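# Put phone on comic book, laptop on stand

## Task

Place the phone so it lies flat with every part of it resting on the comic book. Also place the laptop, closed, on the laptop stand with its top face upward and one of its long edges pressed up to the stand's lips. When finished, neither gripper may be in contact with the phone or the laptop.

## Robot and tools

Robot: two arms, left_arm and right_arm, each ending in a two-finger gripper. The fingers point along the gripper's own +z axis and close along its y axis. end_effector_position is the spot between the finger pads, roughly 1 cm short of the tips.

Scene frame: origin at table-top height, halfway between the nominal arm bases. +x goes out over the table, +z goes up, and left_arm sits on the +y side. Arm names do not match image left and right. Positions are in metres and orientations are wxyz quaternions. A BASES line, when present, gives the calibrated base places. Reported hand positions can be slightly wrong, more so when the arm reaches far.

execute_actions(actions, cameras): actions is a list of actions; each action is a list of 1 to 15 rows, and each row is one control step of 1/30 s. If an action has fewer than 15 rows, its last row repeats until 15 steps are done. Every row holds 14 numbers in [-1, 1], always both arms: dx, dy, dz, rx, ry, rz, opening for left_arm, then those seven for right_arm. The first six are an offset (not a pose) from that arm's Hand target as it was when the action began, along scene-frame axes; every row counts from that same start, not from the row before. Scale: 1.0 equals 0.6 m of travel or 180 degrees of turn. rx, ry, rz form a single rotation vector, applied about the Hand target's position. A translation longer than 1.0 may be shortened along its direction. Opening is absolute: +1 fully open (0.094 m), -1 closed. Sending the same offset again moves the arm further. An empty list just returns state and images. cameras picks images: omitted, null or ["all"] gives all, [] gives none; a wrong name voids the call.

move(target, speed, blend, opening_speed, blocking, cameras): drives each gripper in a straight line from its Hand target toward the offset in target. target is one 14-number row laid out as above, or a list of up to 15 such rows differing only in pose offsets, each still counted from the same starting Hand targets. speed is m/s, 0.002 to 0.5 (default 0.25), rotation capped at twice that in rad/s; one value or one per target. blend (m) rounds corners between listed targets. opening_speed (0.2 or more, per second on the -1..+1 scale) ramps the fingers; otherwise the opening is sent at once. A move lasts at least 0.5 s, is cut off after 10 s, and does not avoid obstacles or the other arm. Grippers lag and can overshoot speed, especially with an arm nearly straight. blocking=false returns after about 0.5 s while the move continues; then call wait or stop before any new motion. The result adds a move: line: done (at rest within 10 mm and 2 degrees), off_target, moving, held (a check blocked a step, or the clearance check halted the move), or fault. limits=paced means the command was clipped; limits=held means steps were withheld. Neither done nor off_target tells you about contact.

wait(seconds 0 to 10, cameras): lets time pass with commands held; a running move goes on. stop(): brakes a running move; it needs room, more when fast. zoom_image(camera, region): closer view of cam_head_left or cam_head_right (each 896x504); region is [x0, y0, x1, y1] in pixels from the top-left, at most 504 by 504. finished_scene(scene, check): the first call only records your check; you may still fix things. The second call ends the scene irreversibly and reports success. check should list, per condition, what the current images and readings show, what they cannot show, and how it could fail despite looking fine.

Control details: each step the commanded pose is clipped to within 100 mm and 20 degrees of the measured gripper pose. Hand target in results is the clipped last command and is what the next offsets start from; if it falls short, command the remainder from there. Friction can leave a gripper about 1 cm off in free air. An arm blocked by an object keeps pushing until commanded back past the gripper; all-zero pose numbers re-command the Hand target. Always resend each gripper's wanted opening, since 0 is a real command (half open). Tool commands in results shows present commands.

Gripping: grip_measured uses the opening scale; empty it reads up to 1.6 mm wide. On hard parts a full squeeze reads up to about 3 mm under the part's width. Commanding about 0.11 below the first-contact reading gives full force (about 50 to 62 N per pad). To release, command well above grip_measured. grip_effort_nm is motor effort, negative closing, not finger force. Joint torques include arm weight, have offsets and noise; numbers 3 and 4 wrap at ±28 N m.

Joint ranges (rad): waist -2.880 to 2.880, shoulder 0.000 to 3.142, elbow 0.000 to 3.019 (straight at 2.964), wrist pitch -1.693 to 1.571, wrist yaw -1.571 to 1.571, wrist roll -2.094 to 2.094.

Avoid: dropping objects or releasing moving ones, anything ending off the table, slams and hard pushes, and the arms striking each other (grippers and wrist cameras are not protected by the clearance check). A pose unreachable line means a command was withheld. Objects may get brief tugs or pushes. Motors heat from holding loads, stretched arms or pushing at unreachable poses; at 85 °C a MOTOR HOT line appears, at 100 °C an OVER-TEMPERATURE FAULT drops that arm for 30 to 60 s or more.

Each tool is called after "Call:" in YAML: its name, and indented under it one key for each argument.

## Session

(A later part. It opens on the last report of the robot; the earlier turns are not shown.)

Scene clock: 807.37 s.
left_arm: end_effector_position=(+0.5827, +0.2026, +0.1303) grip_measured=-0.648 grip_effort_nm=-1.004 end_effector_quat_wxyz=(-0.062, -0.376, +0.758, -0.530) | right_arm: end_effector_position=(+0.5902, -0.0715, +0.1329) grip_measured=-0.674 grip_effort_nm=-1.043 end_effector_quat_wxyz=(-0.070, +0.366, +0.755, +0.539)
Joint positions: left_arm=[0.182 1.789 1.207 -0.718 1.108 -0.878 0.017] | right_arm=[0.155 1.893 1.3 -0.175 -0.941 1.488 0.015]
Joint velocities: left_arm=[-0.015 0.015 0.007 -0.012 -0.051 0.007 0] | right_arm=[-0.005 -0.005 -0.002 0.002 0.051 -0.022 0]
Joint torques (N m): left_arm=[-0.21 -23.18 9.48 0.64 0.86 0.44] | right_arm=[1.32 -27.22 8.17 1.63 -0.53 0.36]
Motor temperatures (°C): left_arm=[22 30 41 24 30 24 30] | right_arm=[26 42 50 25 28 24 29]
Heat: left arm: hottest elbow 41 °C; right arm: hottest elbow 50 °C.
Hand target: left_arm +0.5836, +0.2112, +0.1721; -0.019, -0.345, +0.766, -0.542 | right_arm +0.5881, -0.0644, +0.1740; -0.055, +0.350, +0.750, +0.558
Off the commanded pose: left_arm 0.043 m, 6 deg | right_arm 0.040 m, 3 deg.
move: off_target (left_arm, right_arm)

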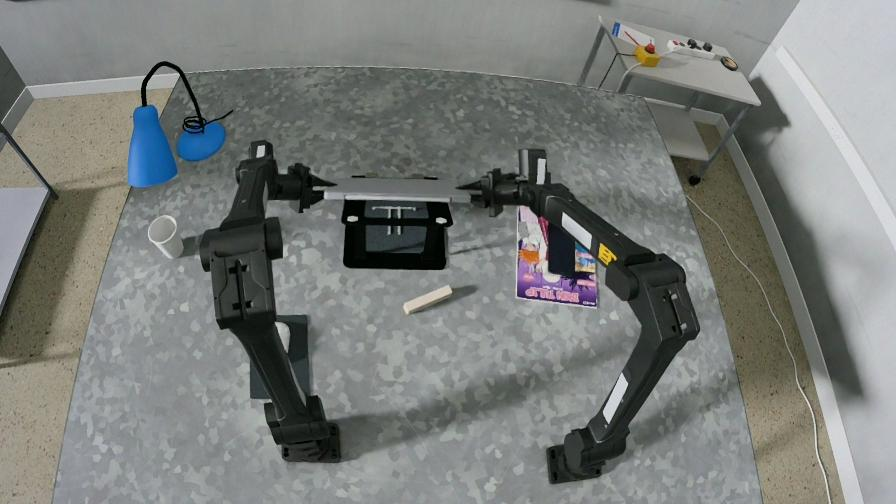

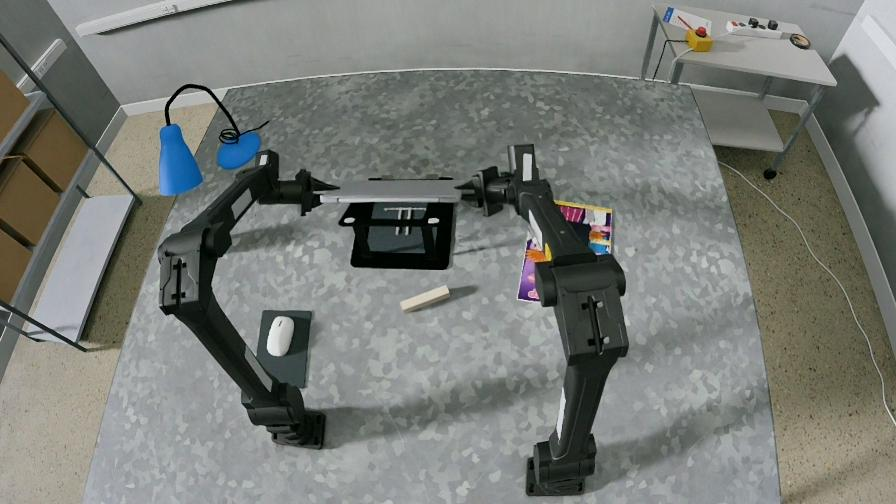

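Call:
move:
  target: [-0.02,0.0,-0.1,0,0.0,0.0,-1,-0.02,0.0,-0.1,0,0.0,0,-1]
  speed: 0.08

Call:
zoom_image:
  camera: "cam_head_left"
  region: [300, 140, 500, 270]

Call:
zoom_image:
  camera: "cam_head_right"
  region: [300, 140, 500, 270]

Scene clock: 812.13 s.
left_arm: end_effector_position=(+0.5743, +0.2042, +0.1135) grip_measured=-0.648 grip_effort_nm=-1.013 end_effector_quat_wxyz=(-0.030, -0.346, +0.762, -0.546) | right_arm: end_effector_position=(+0.5809, -0.0704, +0.1198) grip_measured=-0.674 grip_effort_nm=-1.043 end_effector_quat_wxyz=(-0.040, +0.338, +0.755, +0.560)
Joint positions: left_arm=[0.192 1.789 1.133 -0.588 1.133 -0.84 0.017] | right_arm=[0.158 1.892 1.218 -0.006 -0.942 1.484 0.015]
Joint velocities: left_arm=[0.005 -0.005 -0.002 0.012 0.022 -0.037 0] | right_arm=[0.005 -0.015 -0.007 0.012 0.037 0.007 0]
Joint torques (N m): left_arm=[-0.44 -18.61 7.43 1.24 0.07 0.22] | right_arm=[1.26 -21.54 6.97 1.47 -0.31 0.43]
Motor temperatures (°C): left_arm=[22 30 41 24 30 24 30] | right_arm=[26 42 50 25 28 24 29]
Heat: left arm: hottest elbow 41 °C; right arm: hottest elbow 50 °C.
Hand target: left_arm +0.5716, +0.2108, +0.1122; -0.019, -0.345, +0.766, -0.542 | right_arm +0.5749, -0.0646, +0.1142; -0.055, +0.350, +0.750, +0.558
Off the commanded pose: left_arm 0.008 m, 1 deg | right_arm 0.010 m, 2 deg.
move: done

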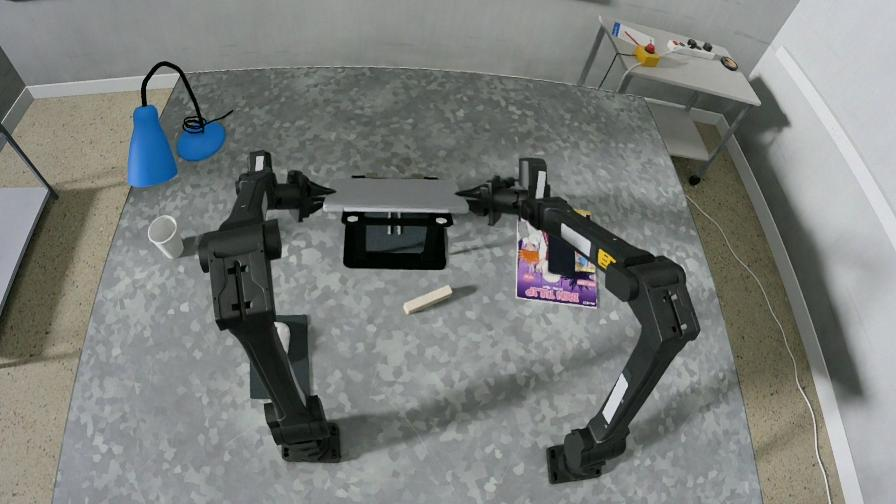

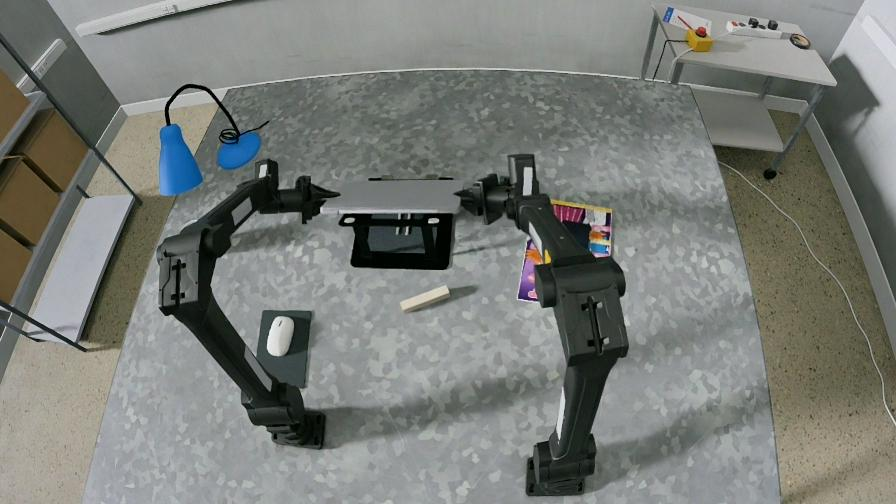

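Scaled by 2.520.

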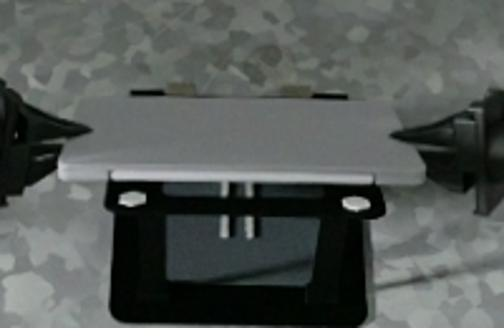

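Scaled by 2.520.

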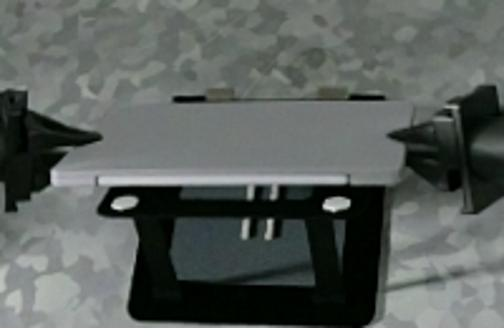

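Call:
move:
  target: [0.025,0.0,-0.025,0,0.0,0.0,-1,0.025,0.0,-0.025,0,0.0,0,-1]
  speed: 0.05

Call:
zoom_image:
  camera: "cam_head_left"
  region: [300, 140, 500, 270]

Call:
zoom_image:
  camera: "cam_head_right"
  region: [300, 140, 500, 270]

Scene clock: 817.00 s.
left_arm: end_effector_position=(+0.5790, +0.2046, +0.1062) grip_measured=-0.647 grip_effort_nm=-1.004 end_effector_quat_wxyz=(-0.024, -0.339, +0.762, -0.551) | right_arm: end_effector_position=(+0.5827, -0.0700, +0.1151) grip_measured=-0.674 grip_effort_nm=-1.043 end_effector_quat_wxyz=(-0.036, +0.333, +0.756, +0.562)
Joint positions: left_arm=[0.192 1.81 1.133 -0.547 1.141 -0.84 0.017] | right_arm=[0.158 1.904 1.218 0.013 -0.944 1.476 0.015]
Joint velocities: left_arm=[0.005 -0.005 -0.007 -0.002 0.037 0.051 0] | right_arm=[0.005 -0.005 0.002 0.002 0.022 -0.037 -0.001]
Joint torques (N m): left_arm=[-0.62 -15.5 10.18 0.9 -0.36 0.1] | right_arm=[0.97 -18.26 9.51 1.32 -0.38 0.46]
Motor temperatures (°C): left_arm=[22 30 40 24 30 24 30] | right_arm=[26 42 49 25 28 24 29]
Heat: left arm: hottest elbow 40 °C; right arm: hottest elbow 49 °C.
Hand target: left_arm +0.5867, +0.2106, +0.0975; -0.019, -0.345, +0.766, -0.542 | right_arm +0.5896, -0.0649, +0.0990; -0.055, +0.350, +0.750, +0.558
Off the commanded pose: left_arm 0.013 m, 1 deg | right_arm 0.018 m, 3 deg.
move: off_target (left_arm, right_arm)

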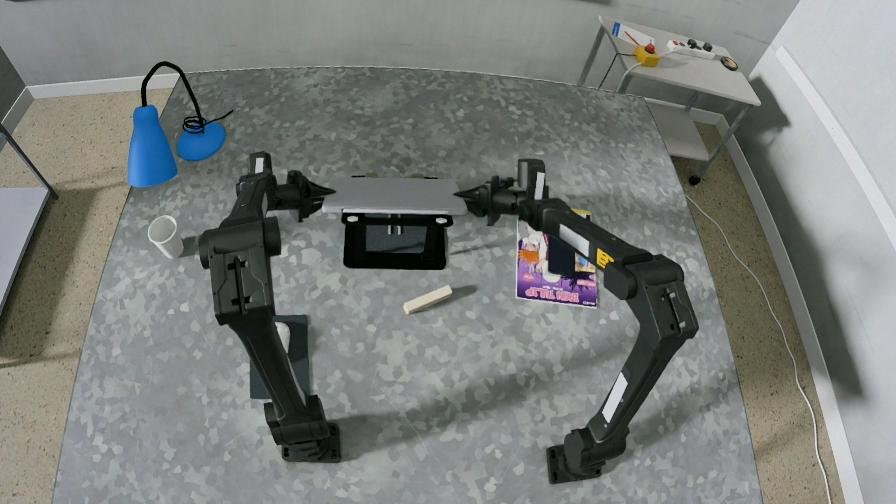

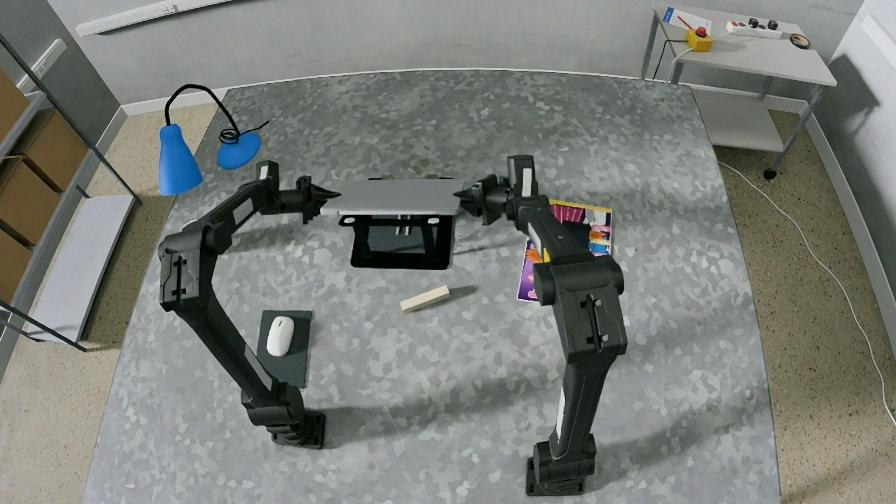

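Scaled by 2.520.

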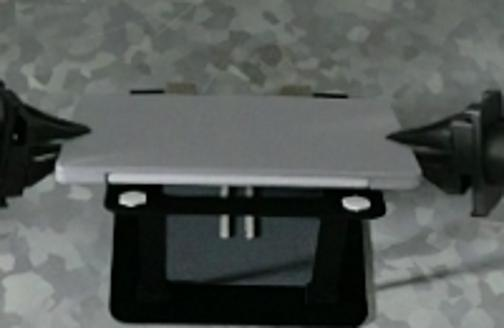

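Scaled by 2.520.

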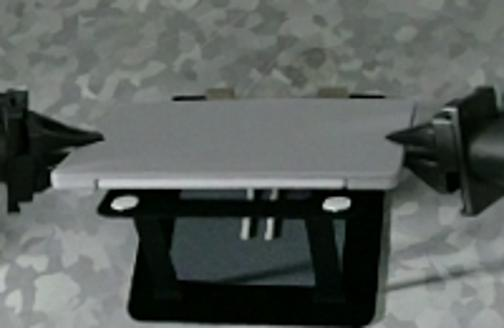

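Call:
move:
  target: [0.02,0.0,-0.03,0,-0.035,0.0,-1,0.02,0.0,-0.03,0,-0.035,0,-1]
  speed: 0.05

Call:
zoom_image:
  camera: "cam_head_left"
  region: [300, 140, 500, 270]

Call:
zoom_image:
  camera: "cam_head_right"
  region: [300, 140, 500, 270]

Scene clock: 821.50 s.
left_arm: end_effector_position=(+0.5970, +0.2073, +0.0885) grip_measured=-0.647 grip_effort_nm=-1.009 end_effector_quat_wxyz=(+0.014, -0.313, +0.761, -0.568) | right_arm: end_effector_position=(+0.5966, -0.0686, +0.0984) grip_measured=-0.674 grip_effort_nm=-1.038 end_effector_quat_wxyz=(+0.000, +0.307, +0.756, +0.579)
Joint positions: left_arm=[0.192 1.865 1.124 -0.359 1.161 -0.872 0.017] | right_arm=[0.158 1.961 1.218 0.152 -0.936 1.462 0.015]
Joint velocities: left_arm=[-0.005 0.015 0.002 -0.012 -0.037 0.007 0] | right_arm=[0.005 -0.005 -0.007 0.012 0.022 -0.022 0.001]
Joint torques (N m): left_arm=[-1.67 -16.38 7.6 1.59 -0.3 0.17] | right_arm=[0.79 -19.14 8.55 1.62 -0.29 0.31]
Motor temperatures (°C): left_arm=[22 30 40 24 30 24 30] | right_arm=[26 42 49 25 27 24 29]
Heat: left arm: hottest elbow 40 °C; right arm: hottest elbow 49 °C.
Hand target: left_arm +0.5987, +0.2104, +0.0796; +0.023, -0.315, +0.766, -0.560 | right_arm +0.6010, -0.0652, +0.0807; -0.014, +0.319, +0.753, +0.576
Off the commanded pose: left_arm 0.010 m, 1 deg | right_arm 0.018 m, 2 deg.
move: off_target (right_arm)

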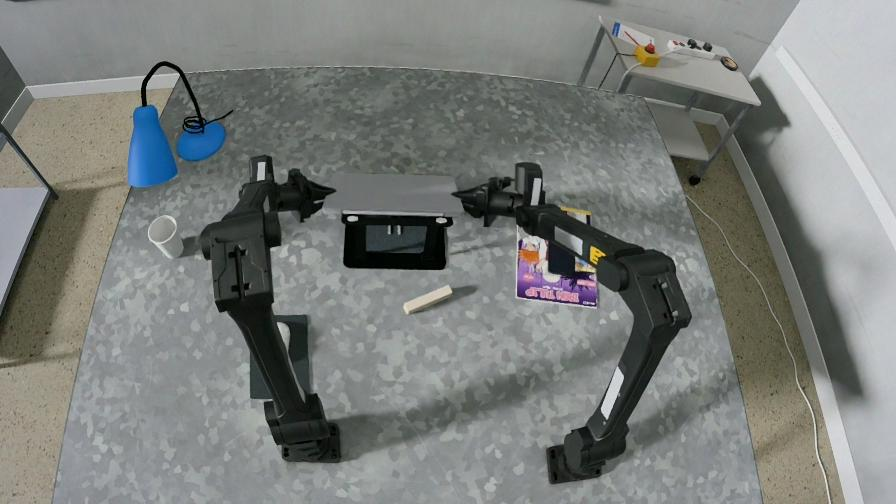

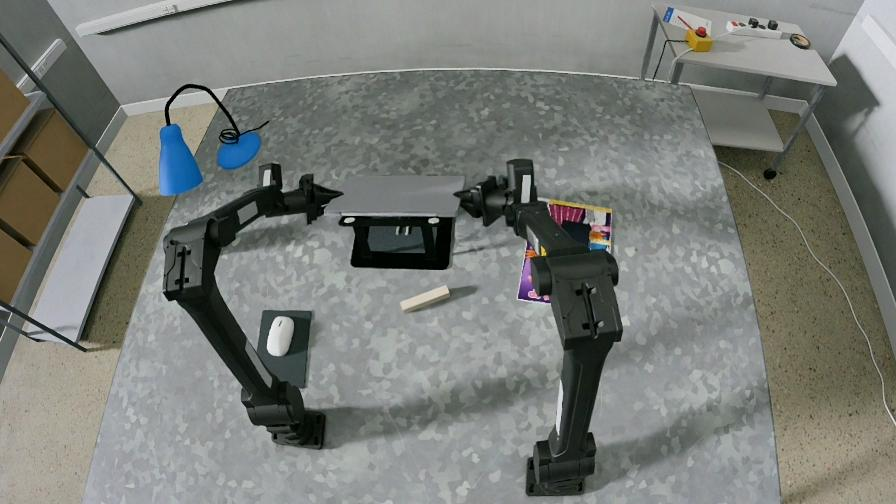

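Scaled by 2.520.

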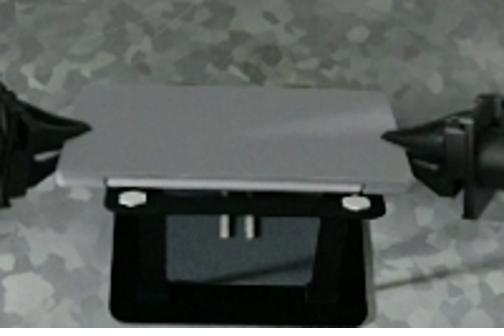

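Scaled by 2.520.

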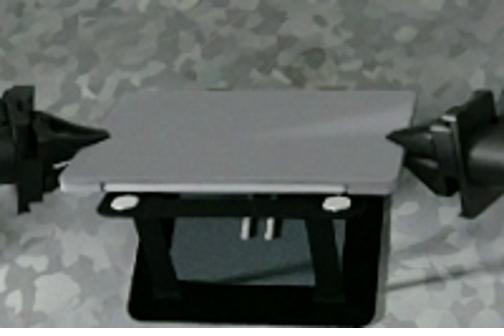

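Call:
move:
  target: [0.025,0.0,-0.02,0,0.0,0.0,-1,0.025,0.0,-0.02,0,0.0,0,-1]
  speed: 0.05

Call:
zoom_image:
  camera: "cam_head_left"
  region: [300, 140, 500, 270]

Call:
zoom_image:
  camera: "cam_head_right"
  region: [300, 140, 500, 270]

Scene clock: 839.63 s.
left_arm: end_effector_position=(+0.6008, +0.2076, +0.0830) grip_measured=-0.647 grip_effort_nm=-1.004 end_effector_quat_wxyz=(+0.015, -0.315, +0.757, -0.572) | right_arm: end_effector_position=(+0.6018, -0.0671, +0.0930) grip_measured=-0.674 grip_effort_nm=-1.043 end_effector_quat_wxyz=(-0.001, +0.304, +0.755, +0.581)
Joint positions: left_arm=[0.192 1.882 1.124 -0.319 1.169 -0.897 0.017] | right_arm=[0.158 1.984 1.235 0.163 -0.942 1.462 0.015]
Joint velocities: left_arm=[-0.005 0.005 -0.012 0.007 -0.051 0.007 0] | right_arm=[-0.005 -0.005 0.007 0.012 -0.007 -0.022 0]
Joint torques (N m): left_arm=[-1.49 -14.62 11.02 1.32 -0.74 0.25] | right_arm=[0.5 -17.44 10.36 1.39 -0.22 0.28]
Motor temperatures (°C): left_arm=[22 30 39 24 30 24 30] | right_arm=[26 41 47 25 27 23 29]
Heat: left arm: hottest elbow 39 °C; right arm: hottest elbow 47 °C.
Hand target: left_arm +0.6138, +0.2102, +0.0678; +0.023, -0.315, +0.765, -0.561 | right_arm +0.6158, -0.0655, +0.0683; -0.014, +0.319, +0.753, +0.576
Off the commanded pose: left_arm 0.020 m, 2 deg | right_arm 0.028 m, 2 deg.
move: off_target (left_arm, right_arm)

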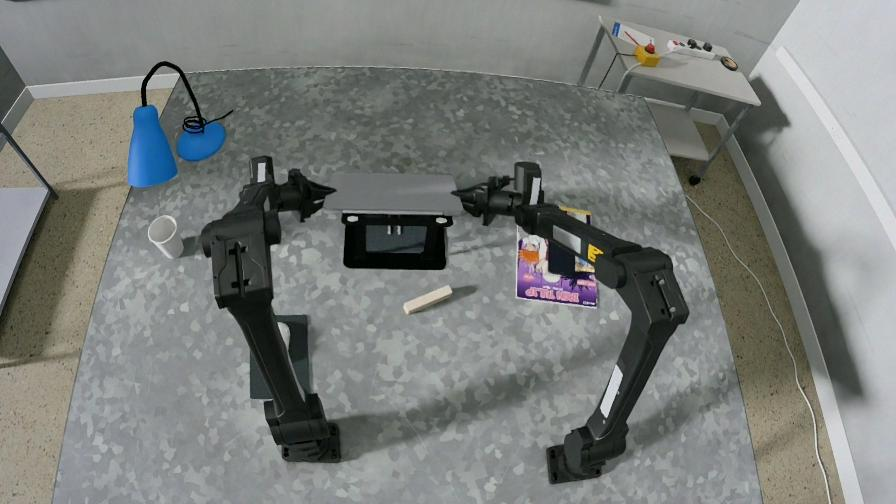

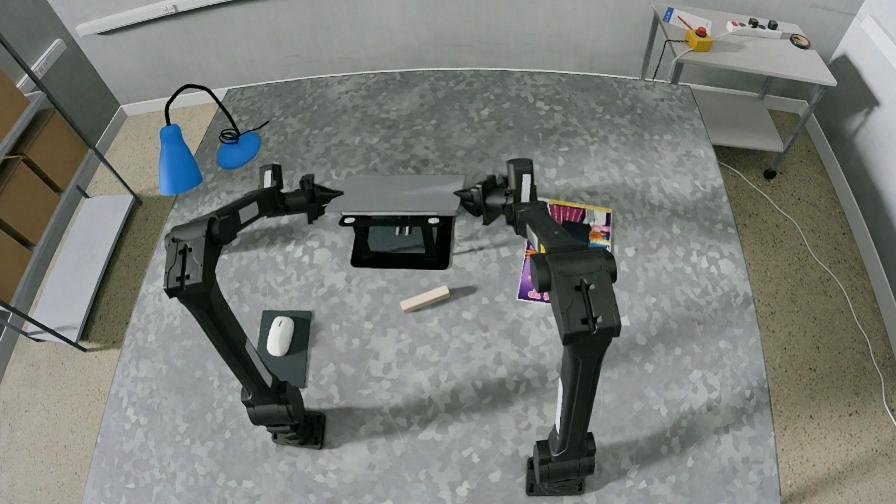

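Scaled by 2.520.

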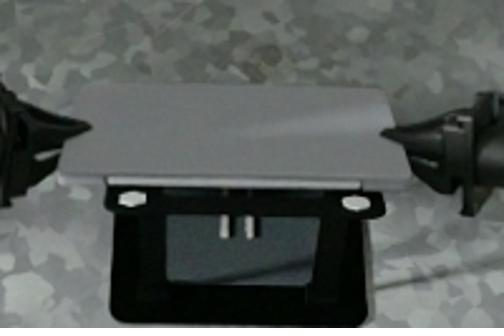

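Scaled by 2.520.

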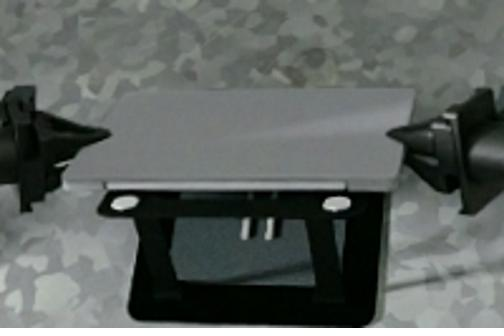

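Call:
move:
  target: [0.03,0.0,-0.01,0,0.0,0.0,-1,0.03,0.0,-0.01,0,0.0,0,-1]
  speed: 0.05

Call:
zoom_image:
  camera: "cam_head_left"
  region: [300, 140, 500, 270]

Call:
zoom_image:
  camera: "cam_head_right"
  region: [300, 140, 500, 270]

Scene clock: 843.13 s.
left_arm: end_effector_position=(+0.6103, +0.2089, +0.0779) grip_measured=-0.647 grip_effort_nm=-1.009 end_effector_quat_wxyz=(+0.012, -0.316, +0.755, -0.574) | right_arm: end_effector_position=(+0.6124, -0.0647, +0.0878) grip_measured=-0.674 grip_effort_nm=-1.038 end_effector_quat_wxyz=(-0.004, +0.300, +0.754, +0.584)
Joint positions: left_arm=[0.191 1.912 1.153 -0.316 1.174 -0.906 0.017] | right_arm=[0.157 2.019 1.273 0.163 -0.955 1.462 0.015]
Joint velocities: left_arm=[0.005 -0.015 -0.007 -0.002 -0.081 0.022 -0.001] | right_arm=[0.015 -0.005 0.007 0.002 0.007 0.022 -0.001]
Joint torques (N m): left_arm=[-2.26 -14.51 12.92 1.24 -1.01 0.12] | right_arm=[0.09 -17.44 11.82 0.84 0.1 0.25]
Motor temperatures (°C): left_arm=[22 30 40 24 30 24 30] | right_arm=[26 41 47 25 27 23 29]
Heat: left arm: hottest elbow 40 °C; right arm: hottest elbow 47 °C.
Hand target: left_arm +0.6319, +0.2101, +0.0620; +0.023, -0.315, +0.765, -0.561 | right_arm +0.6336, -0.0658, +0.0620; -0.014, +0.319, +0.753, +0.576
Off the commanded pose: left_arm 0.027 m, 2 deg | right_arm 0.033 m, 3 deg.
move: off_target (left_arm, right_arm)

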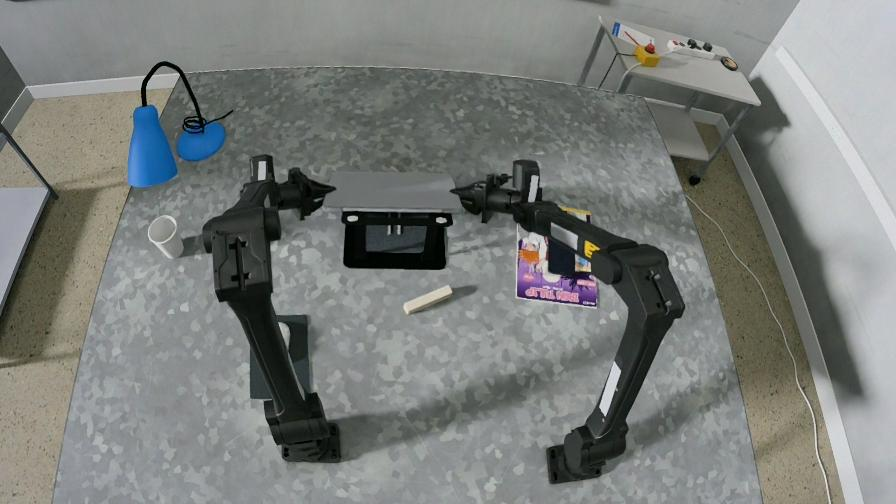

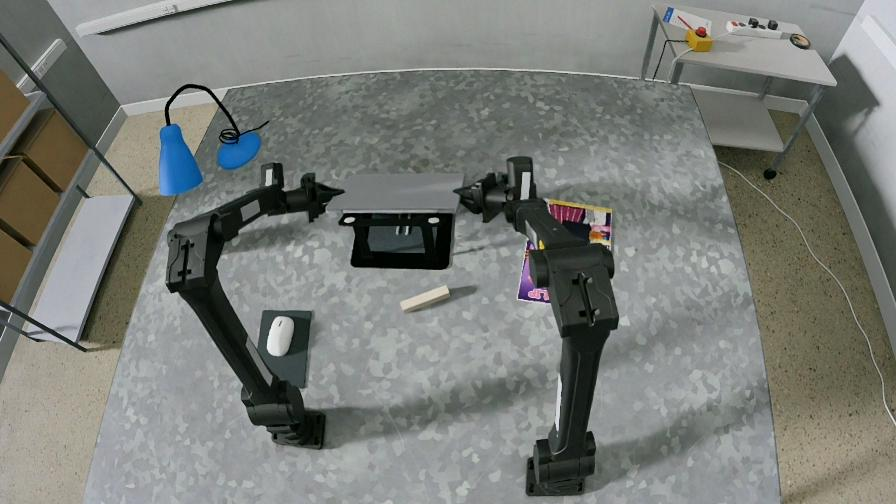

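Scaled by 2.520.

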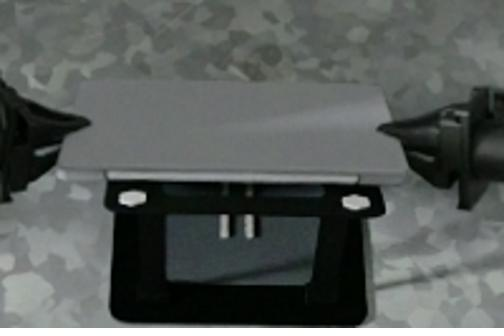

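Scaled by 2.520.

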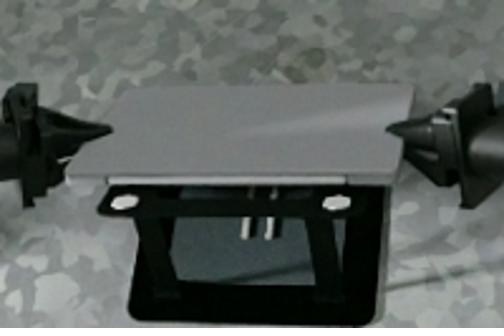

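Call:
zoom_image:
  camera: "cam_head_left"
  region: [320, 160, 400, 205]

Call:
zoom_image:
  camera: "cam_head_right"
  region: [400, 160, 480, 205]

Scaled by 6.300.

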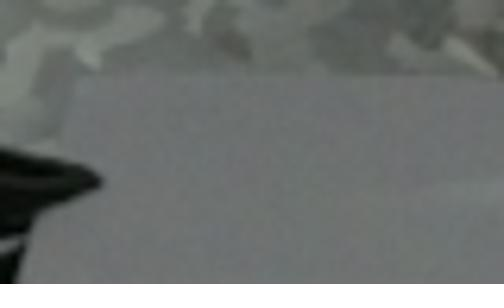

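Scaled by 6.300.

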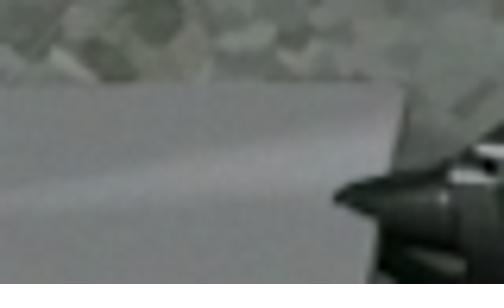

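Call:
move:
  target:
    - [0.0,0.0,0.13,0,0.02,0.0,-1,0.0,0.0,0.13,0,0.02,0,-1]
    - [-0.085,0.0,0.13,0,0.035,0.0,-1,-0.085,0.0,0.13,0,0.035,0,-1]
  speed: 0.1

Call:
zoom_image:
  camera: "cam_head_left"
  region: [300, 140, 500, 270]

Call:
zoom_image:
  camera: "cam_head_right"
  region: [300, 140, 500, 270]

Scene clock: 868.00 s.
left_arm: end_effector_position=(+0.5819, +0.2030, +0.1049) grip_measured=-0.648 grip_effort_nm=-1.009 end_effector_quat_wxyz=(-0.052, -0.366, +0.759, -0.536) | right_arm: end_effector_position=(+0.5886, -0.0712, +0.1060) grip_measured=-0.674 grip_effort_nm=-1.038 end_effector_quat_wxyz=(-0.059, +0.356, +0.756, +0.546)
Joint positions: left_arm=[0.185 1.823 1.17 -0.627 1.116 -0.867 0.017] | right_arm=[0.155 1.93 1.261 -0.07 -0.942 1.484 0.015]
Joint velocities: left_arm=[-0.015 0.015 -0.017 -0.022 -0.051 -0.007 -0.001] | right_arm=[-0.015 -0.024 0.002 -0.002 0.022 0.051 0]
Joint torques (N m): left_arm=[-0.56 -22.89 8.25 0.44 0.61 0.4] | right_arm=[1.38 -27.05 7.54 1.07 -0.47 0.4]
Motor temperatures (°C): left_arm=[22 30 42 24 31 24 30] | right_arm=[26 41 52 25 26 23 29]
Heat: left arm: hottest elbow 42 °C; right arm: hottest elbow 52 °C.
Hand target: left_arm +0.5806, +0.2109, +0.1393; -0.019, -0.345, +0.766, -0.542 | right_arm +0.5844, -0.0648, +0.1408; -0.055, +0.350, +0.750, +0.558
Off the commanded pose: left_arm 0.036 m, 5 deg | right_arm 0.035 m, 2 deg.
move: off_target (left_arm, right_arm)

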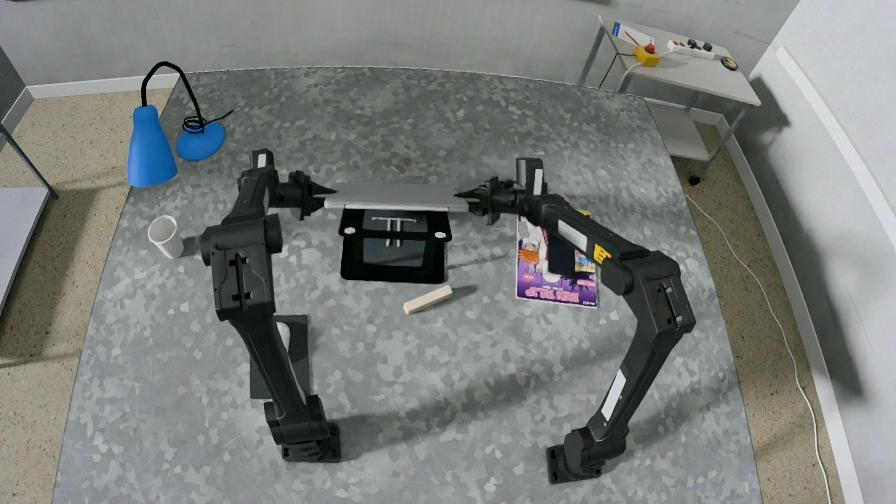

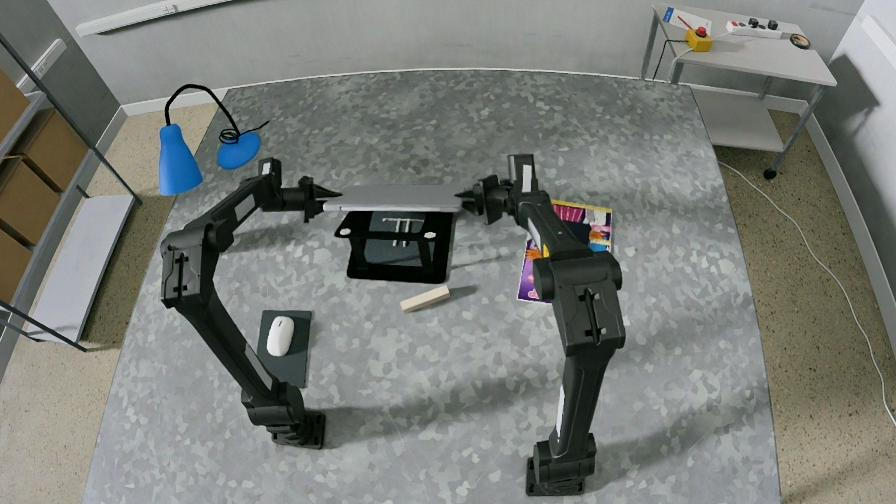

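Scaled by 2.520.

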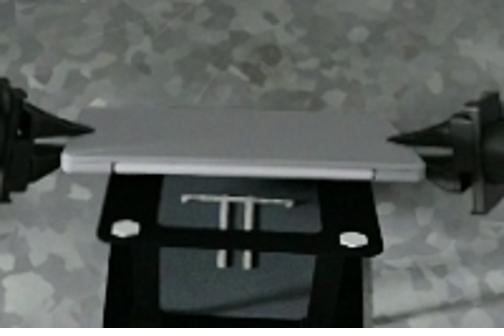

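Scaled by 2.520.

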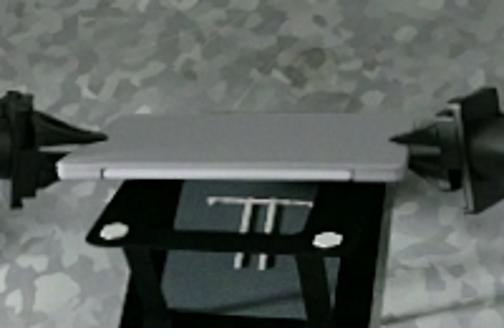

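Call:
move:
  target:
    - [0.02,0.0,0.1,0,0.0,0.0,-1,0.02,0.0,0.1,0,0.0,0,-1]
    - [-0.07,0.0,0.1,0,0.0,0.0,-1,-0.07,0.0,0.1,0,0.0,0,-1]
  speed: 0.1

Call:
zoom_image:
  camera: "cam_head_left"
  region: [300, 150, 500, 300]

Call:
zoom_image:
  camera: "cam_head_right"
  region: [300, 150, 500, 300]

Scene clock: 873.90 s.
left_arm: end_effector_position=(+0.5345, +0.2052, +0.1502) grip_measured=-0.648 grip_effort_nm=-1.004 end_effector_quat_wxyz=(-0.076, -0.392, +0.753, -0.522) | right_arm: end_effector_position=(+0.5402, -0.0707, +0.1497) grip_measured=-0.675 grip_effort_nm=-1.038 end_effector_quat_wxyz=(-0.087, +0.382, +0.753, +0.529)
Joint positions: left_arm=[0.207 1.665 1.108 -0.814 1.102 -0.846 0.017] | right_arm=[0.171 1.764 1.171 -0.198 -0.931 1.522 0.015]
Joint velocities: left_arm=[0.005 0.005 0.002 0.007 -0.007 0.007 0] | right_arm=[0.015 -0.015 -0.012 0.002 0.037 0.037 0.001]
Joint torques (N m): left_arm=[-0.32 -22.3 10.4 0.69 1.33 0.62] | right_arm=[1.26 -25.64 9.07 2.15 -0.46 0.19]
Motor temperatures (°C): left_arm=[22 30 41 24 31 24 30] | right_arm=[26 42 50 25 27 23 29]
Heat: left arm: hottest elbow 41 °C; right arm: hottest elbow 50 °C.
Hand target: left_arm +0.5384, +0.2116, +0.1985; -0.019, -0.345, +0.766, -0.542 | right_arm +0.5435, -0.0636, +0.2019; -0.055, +0.350, +0.750, +0.558
Off the commanded pose: left_arm 0.050 m, 9 deg | right_arm 0.051 m, 6 deg.
move: off_target (left_arm, right_arm)

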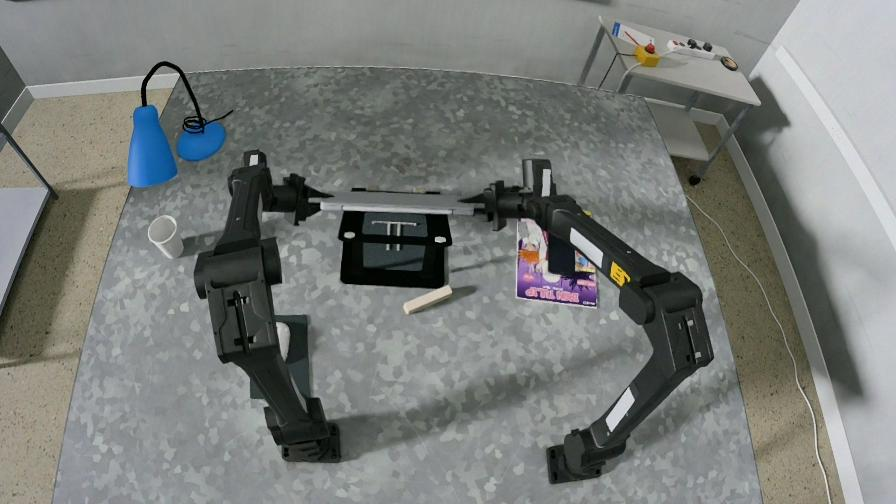

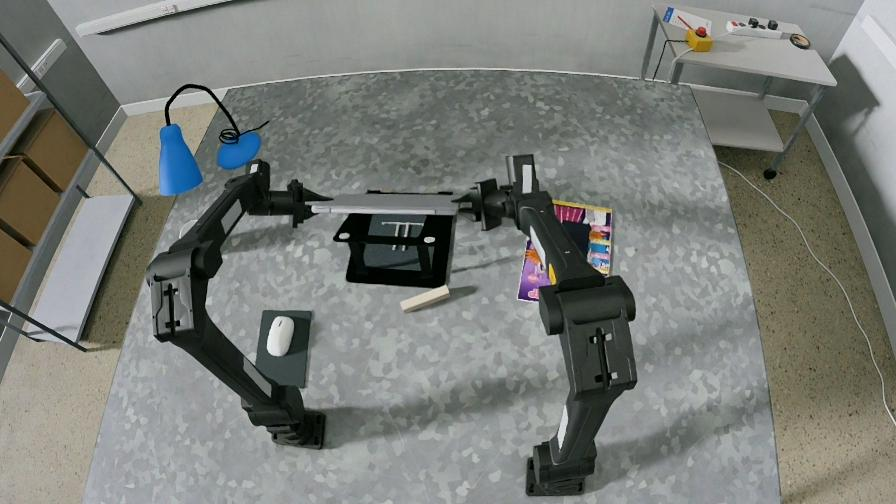

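Scaled by 2.520.

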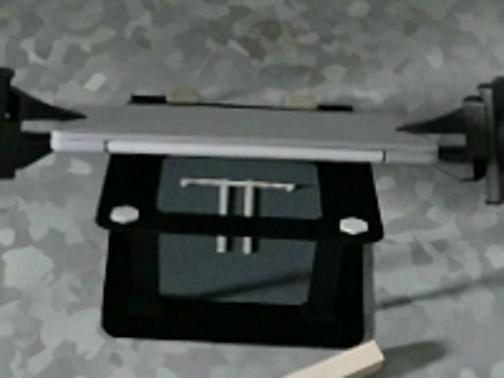

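Scaled by 2.520.

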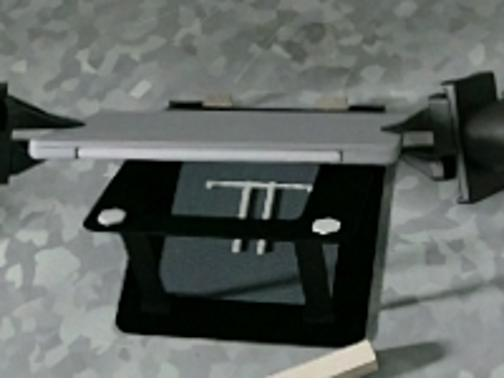

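Call:
move:
  target: [-0.04,0.0,-0.13,0,0.0,0.0,-1,-0.04,0.0,-0.13,0,0.0,0,-1]
  speed: 0.08

Call:
zoom_image:
  camera: "cam_head_left"
  region: [300, 150, 500, 300]

Call:
zoom_image:
  camera: "cam_head_right"
  region: [300, 150, 500, 300]

Scene clock: 879.87 s.
left_arm: end_effector_position=(+0.5180, +0.2059, +0.1220) grip_measured=-0.648 grip_effort_nm=-1.009 end_effector_quat_wxyz=(-0.031, -0.347, +0.762, -0.546) | right_arm: end_effector_position=(+0.5227, -0.0695, +0.1254) grip_measured=-0.674 grip_effort_nm=-1.038 end_effector_quat_wxyz=(-0.043, +0.342, +0.755, +0.557)
Joint positions: left_arm=[0.224 1.665 0.99 -0.634 1.142 -0.771 0.017] | right_arm=[0.179 1.764 1.04 0.052 -0.924 1.508 0.015]
Joint velocities: left_arm=[-0.024 -0.005 -0.002 0.002 0.007 0.007 -0.001] | right_arm=[-0.005 0.005 -0.002 -0.007 0.051 -0.022 -0.001]
Joint torques (N m): left_arm=[-0.62 -16.03 6.99 0.87 0.02 0.24] | right_arm=[1.26 -19.25 6.99 1.81 -0.37 0.41]
Motor temperatures (°C): left_arm=[22 30 41 24 31 24 30] | right_arm=[26 42 50 25 27 23 29]
Heat: left arm: hottest elbow 41 °C; right arm: hottest elbow 50 °C.
Hand target: left_arm +0.5145, +0.2112, +0.1208; -0.019, -0.345, +0.766, -0.542 | right_arm +0.5180, -0.0638, +0.1242; -0.055, +0.350, +0.750, +0.558
Off the commanded pose: left_arm 0.007 m, 2 deg | right_arm 0.007 m, 2 deg.
move: done

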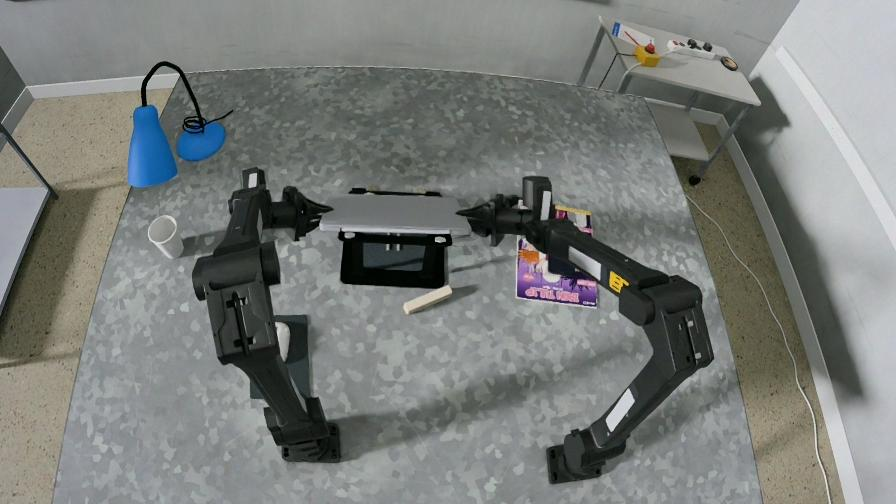

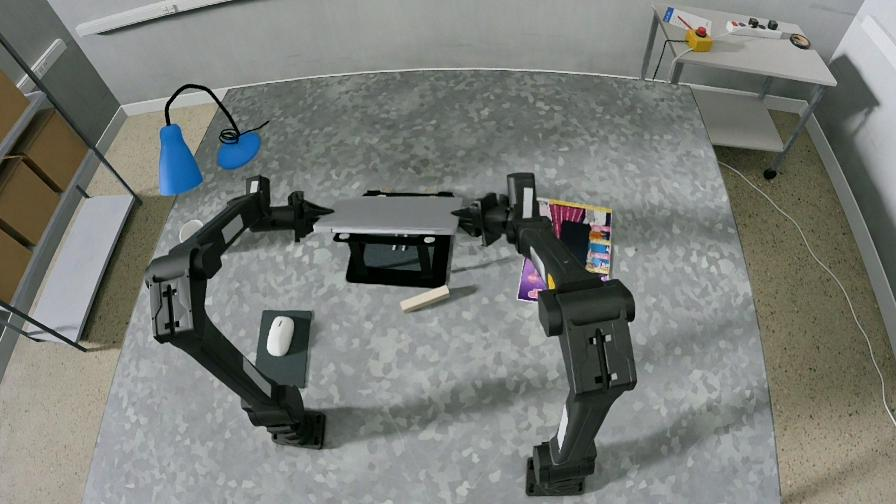

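Scaled by 2.520.

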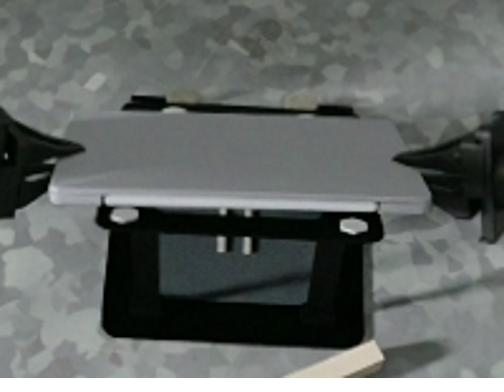

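Scaled by 2.520.

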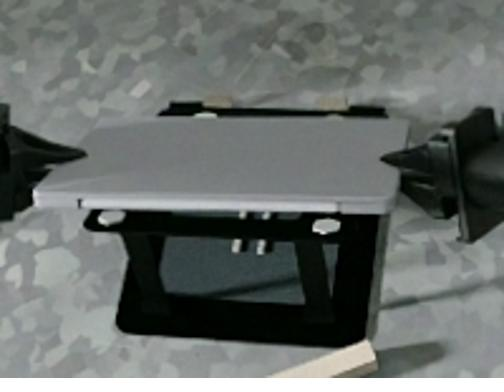

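Call:
move:
  target: [-0.01,0.0,-0.05,0,-0.03,0.0,-1,-0.01,0.0,-0.05,0,-0.03,0,-1]
  speed: 0.06

Call:
zoom_image:
  camera: "cam_head_left"
  region: [300, 150, 500, 300]

Call:
zoom_image:
  camera: "cam_head_right"
  region: [300, 150, 500, 300]

Scene clock: 887.47 s.
left_arm: end_effector_position=(+0.5137, +0.2060, +0.1094) grip_measured=-0.647 grip_effort_nm=-1.009 end_effector_quat_wxyz=(+0.015, -0.312, +0.762, -0.568) | right_arm: end_effector_position=(+0.5167, -0.0690, +0.1145) grip_measured=-0.674 grip_effort_nm=-1.038 end_effector_quat_wxyz=(+0.001, +0.307, +0.755, +0.580)
Joint positions: left_arm=[0.232 1.665 0.908 -0.428 1.178 -0.776 0.017] | right_arm=[0.184 1.778 0.969 0.244 -0.912 1.49 0.015]
Joint velocities: left_arm=[-0.005 -0.005 -0.007 0.022 -0.007 -0.007 0] | right_arm=[-0.005 -0.005 -0.002 0.012 0.037 -0.022 0]
Joint torques (N m): left_arm=[-0.67 -13.1 6.09 1.24 -0.38 0.3] | right_arm=[1.2 -16.15 6.46 2.11 -0.24 0.35]
Motor temperatures (°C): left_arm=[22 30 40 24 30 24 30] | right_arm=[26 41 49 25 26 23 29]
Heat: left arm: hottest elbow 40 °C; right arm: hottest elbow 49 °C.
Hand target: left_arm +0.5086, +0.2110, +0.0911; +0.017, -0.319, +0.766, -0.558 | right_arm +0.5113, -0.0640, +0.0945; -0.019, +0.323, +0.753, +0.573
Off the commanded pose: left_arm 0.020 m, 2 deg | right_arm 0.021 m, 3 deg.
move: off_target (left_arm, right_arm)

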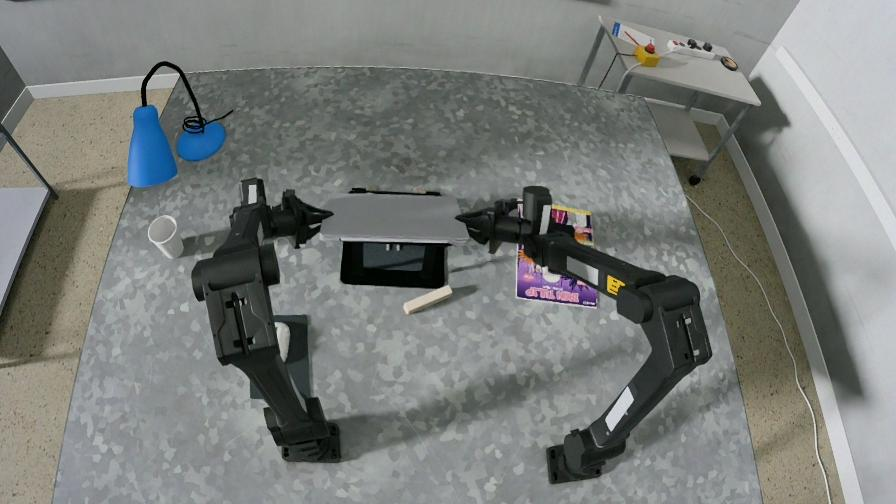

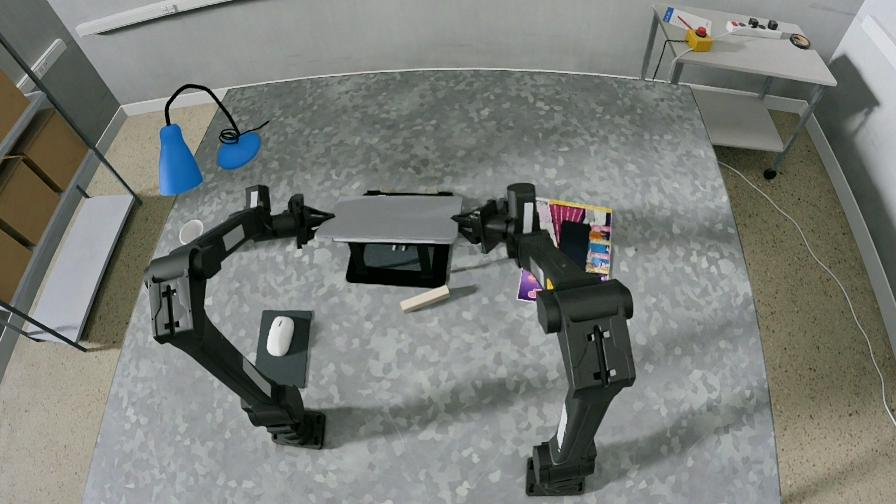

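Scaled by 2.520.

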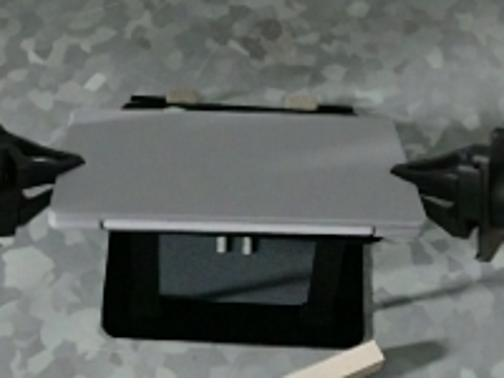

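Scaled by 2.520.

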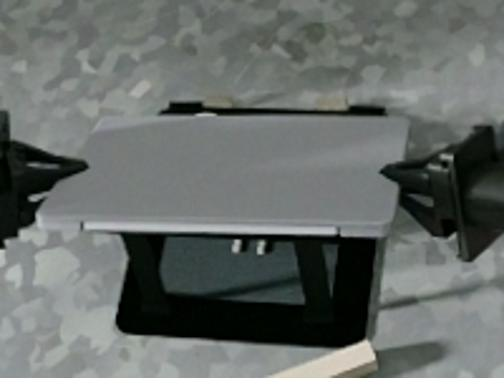

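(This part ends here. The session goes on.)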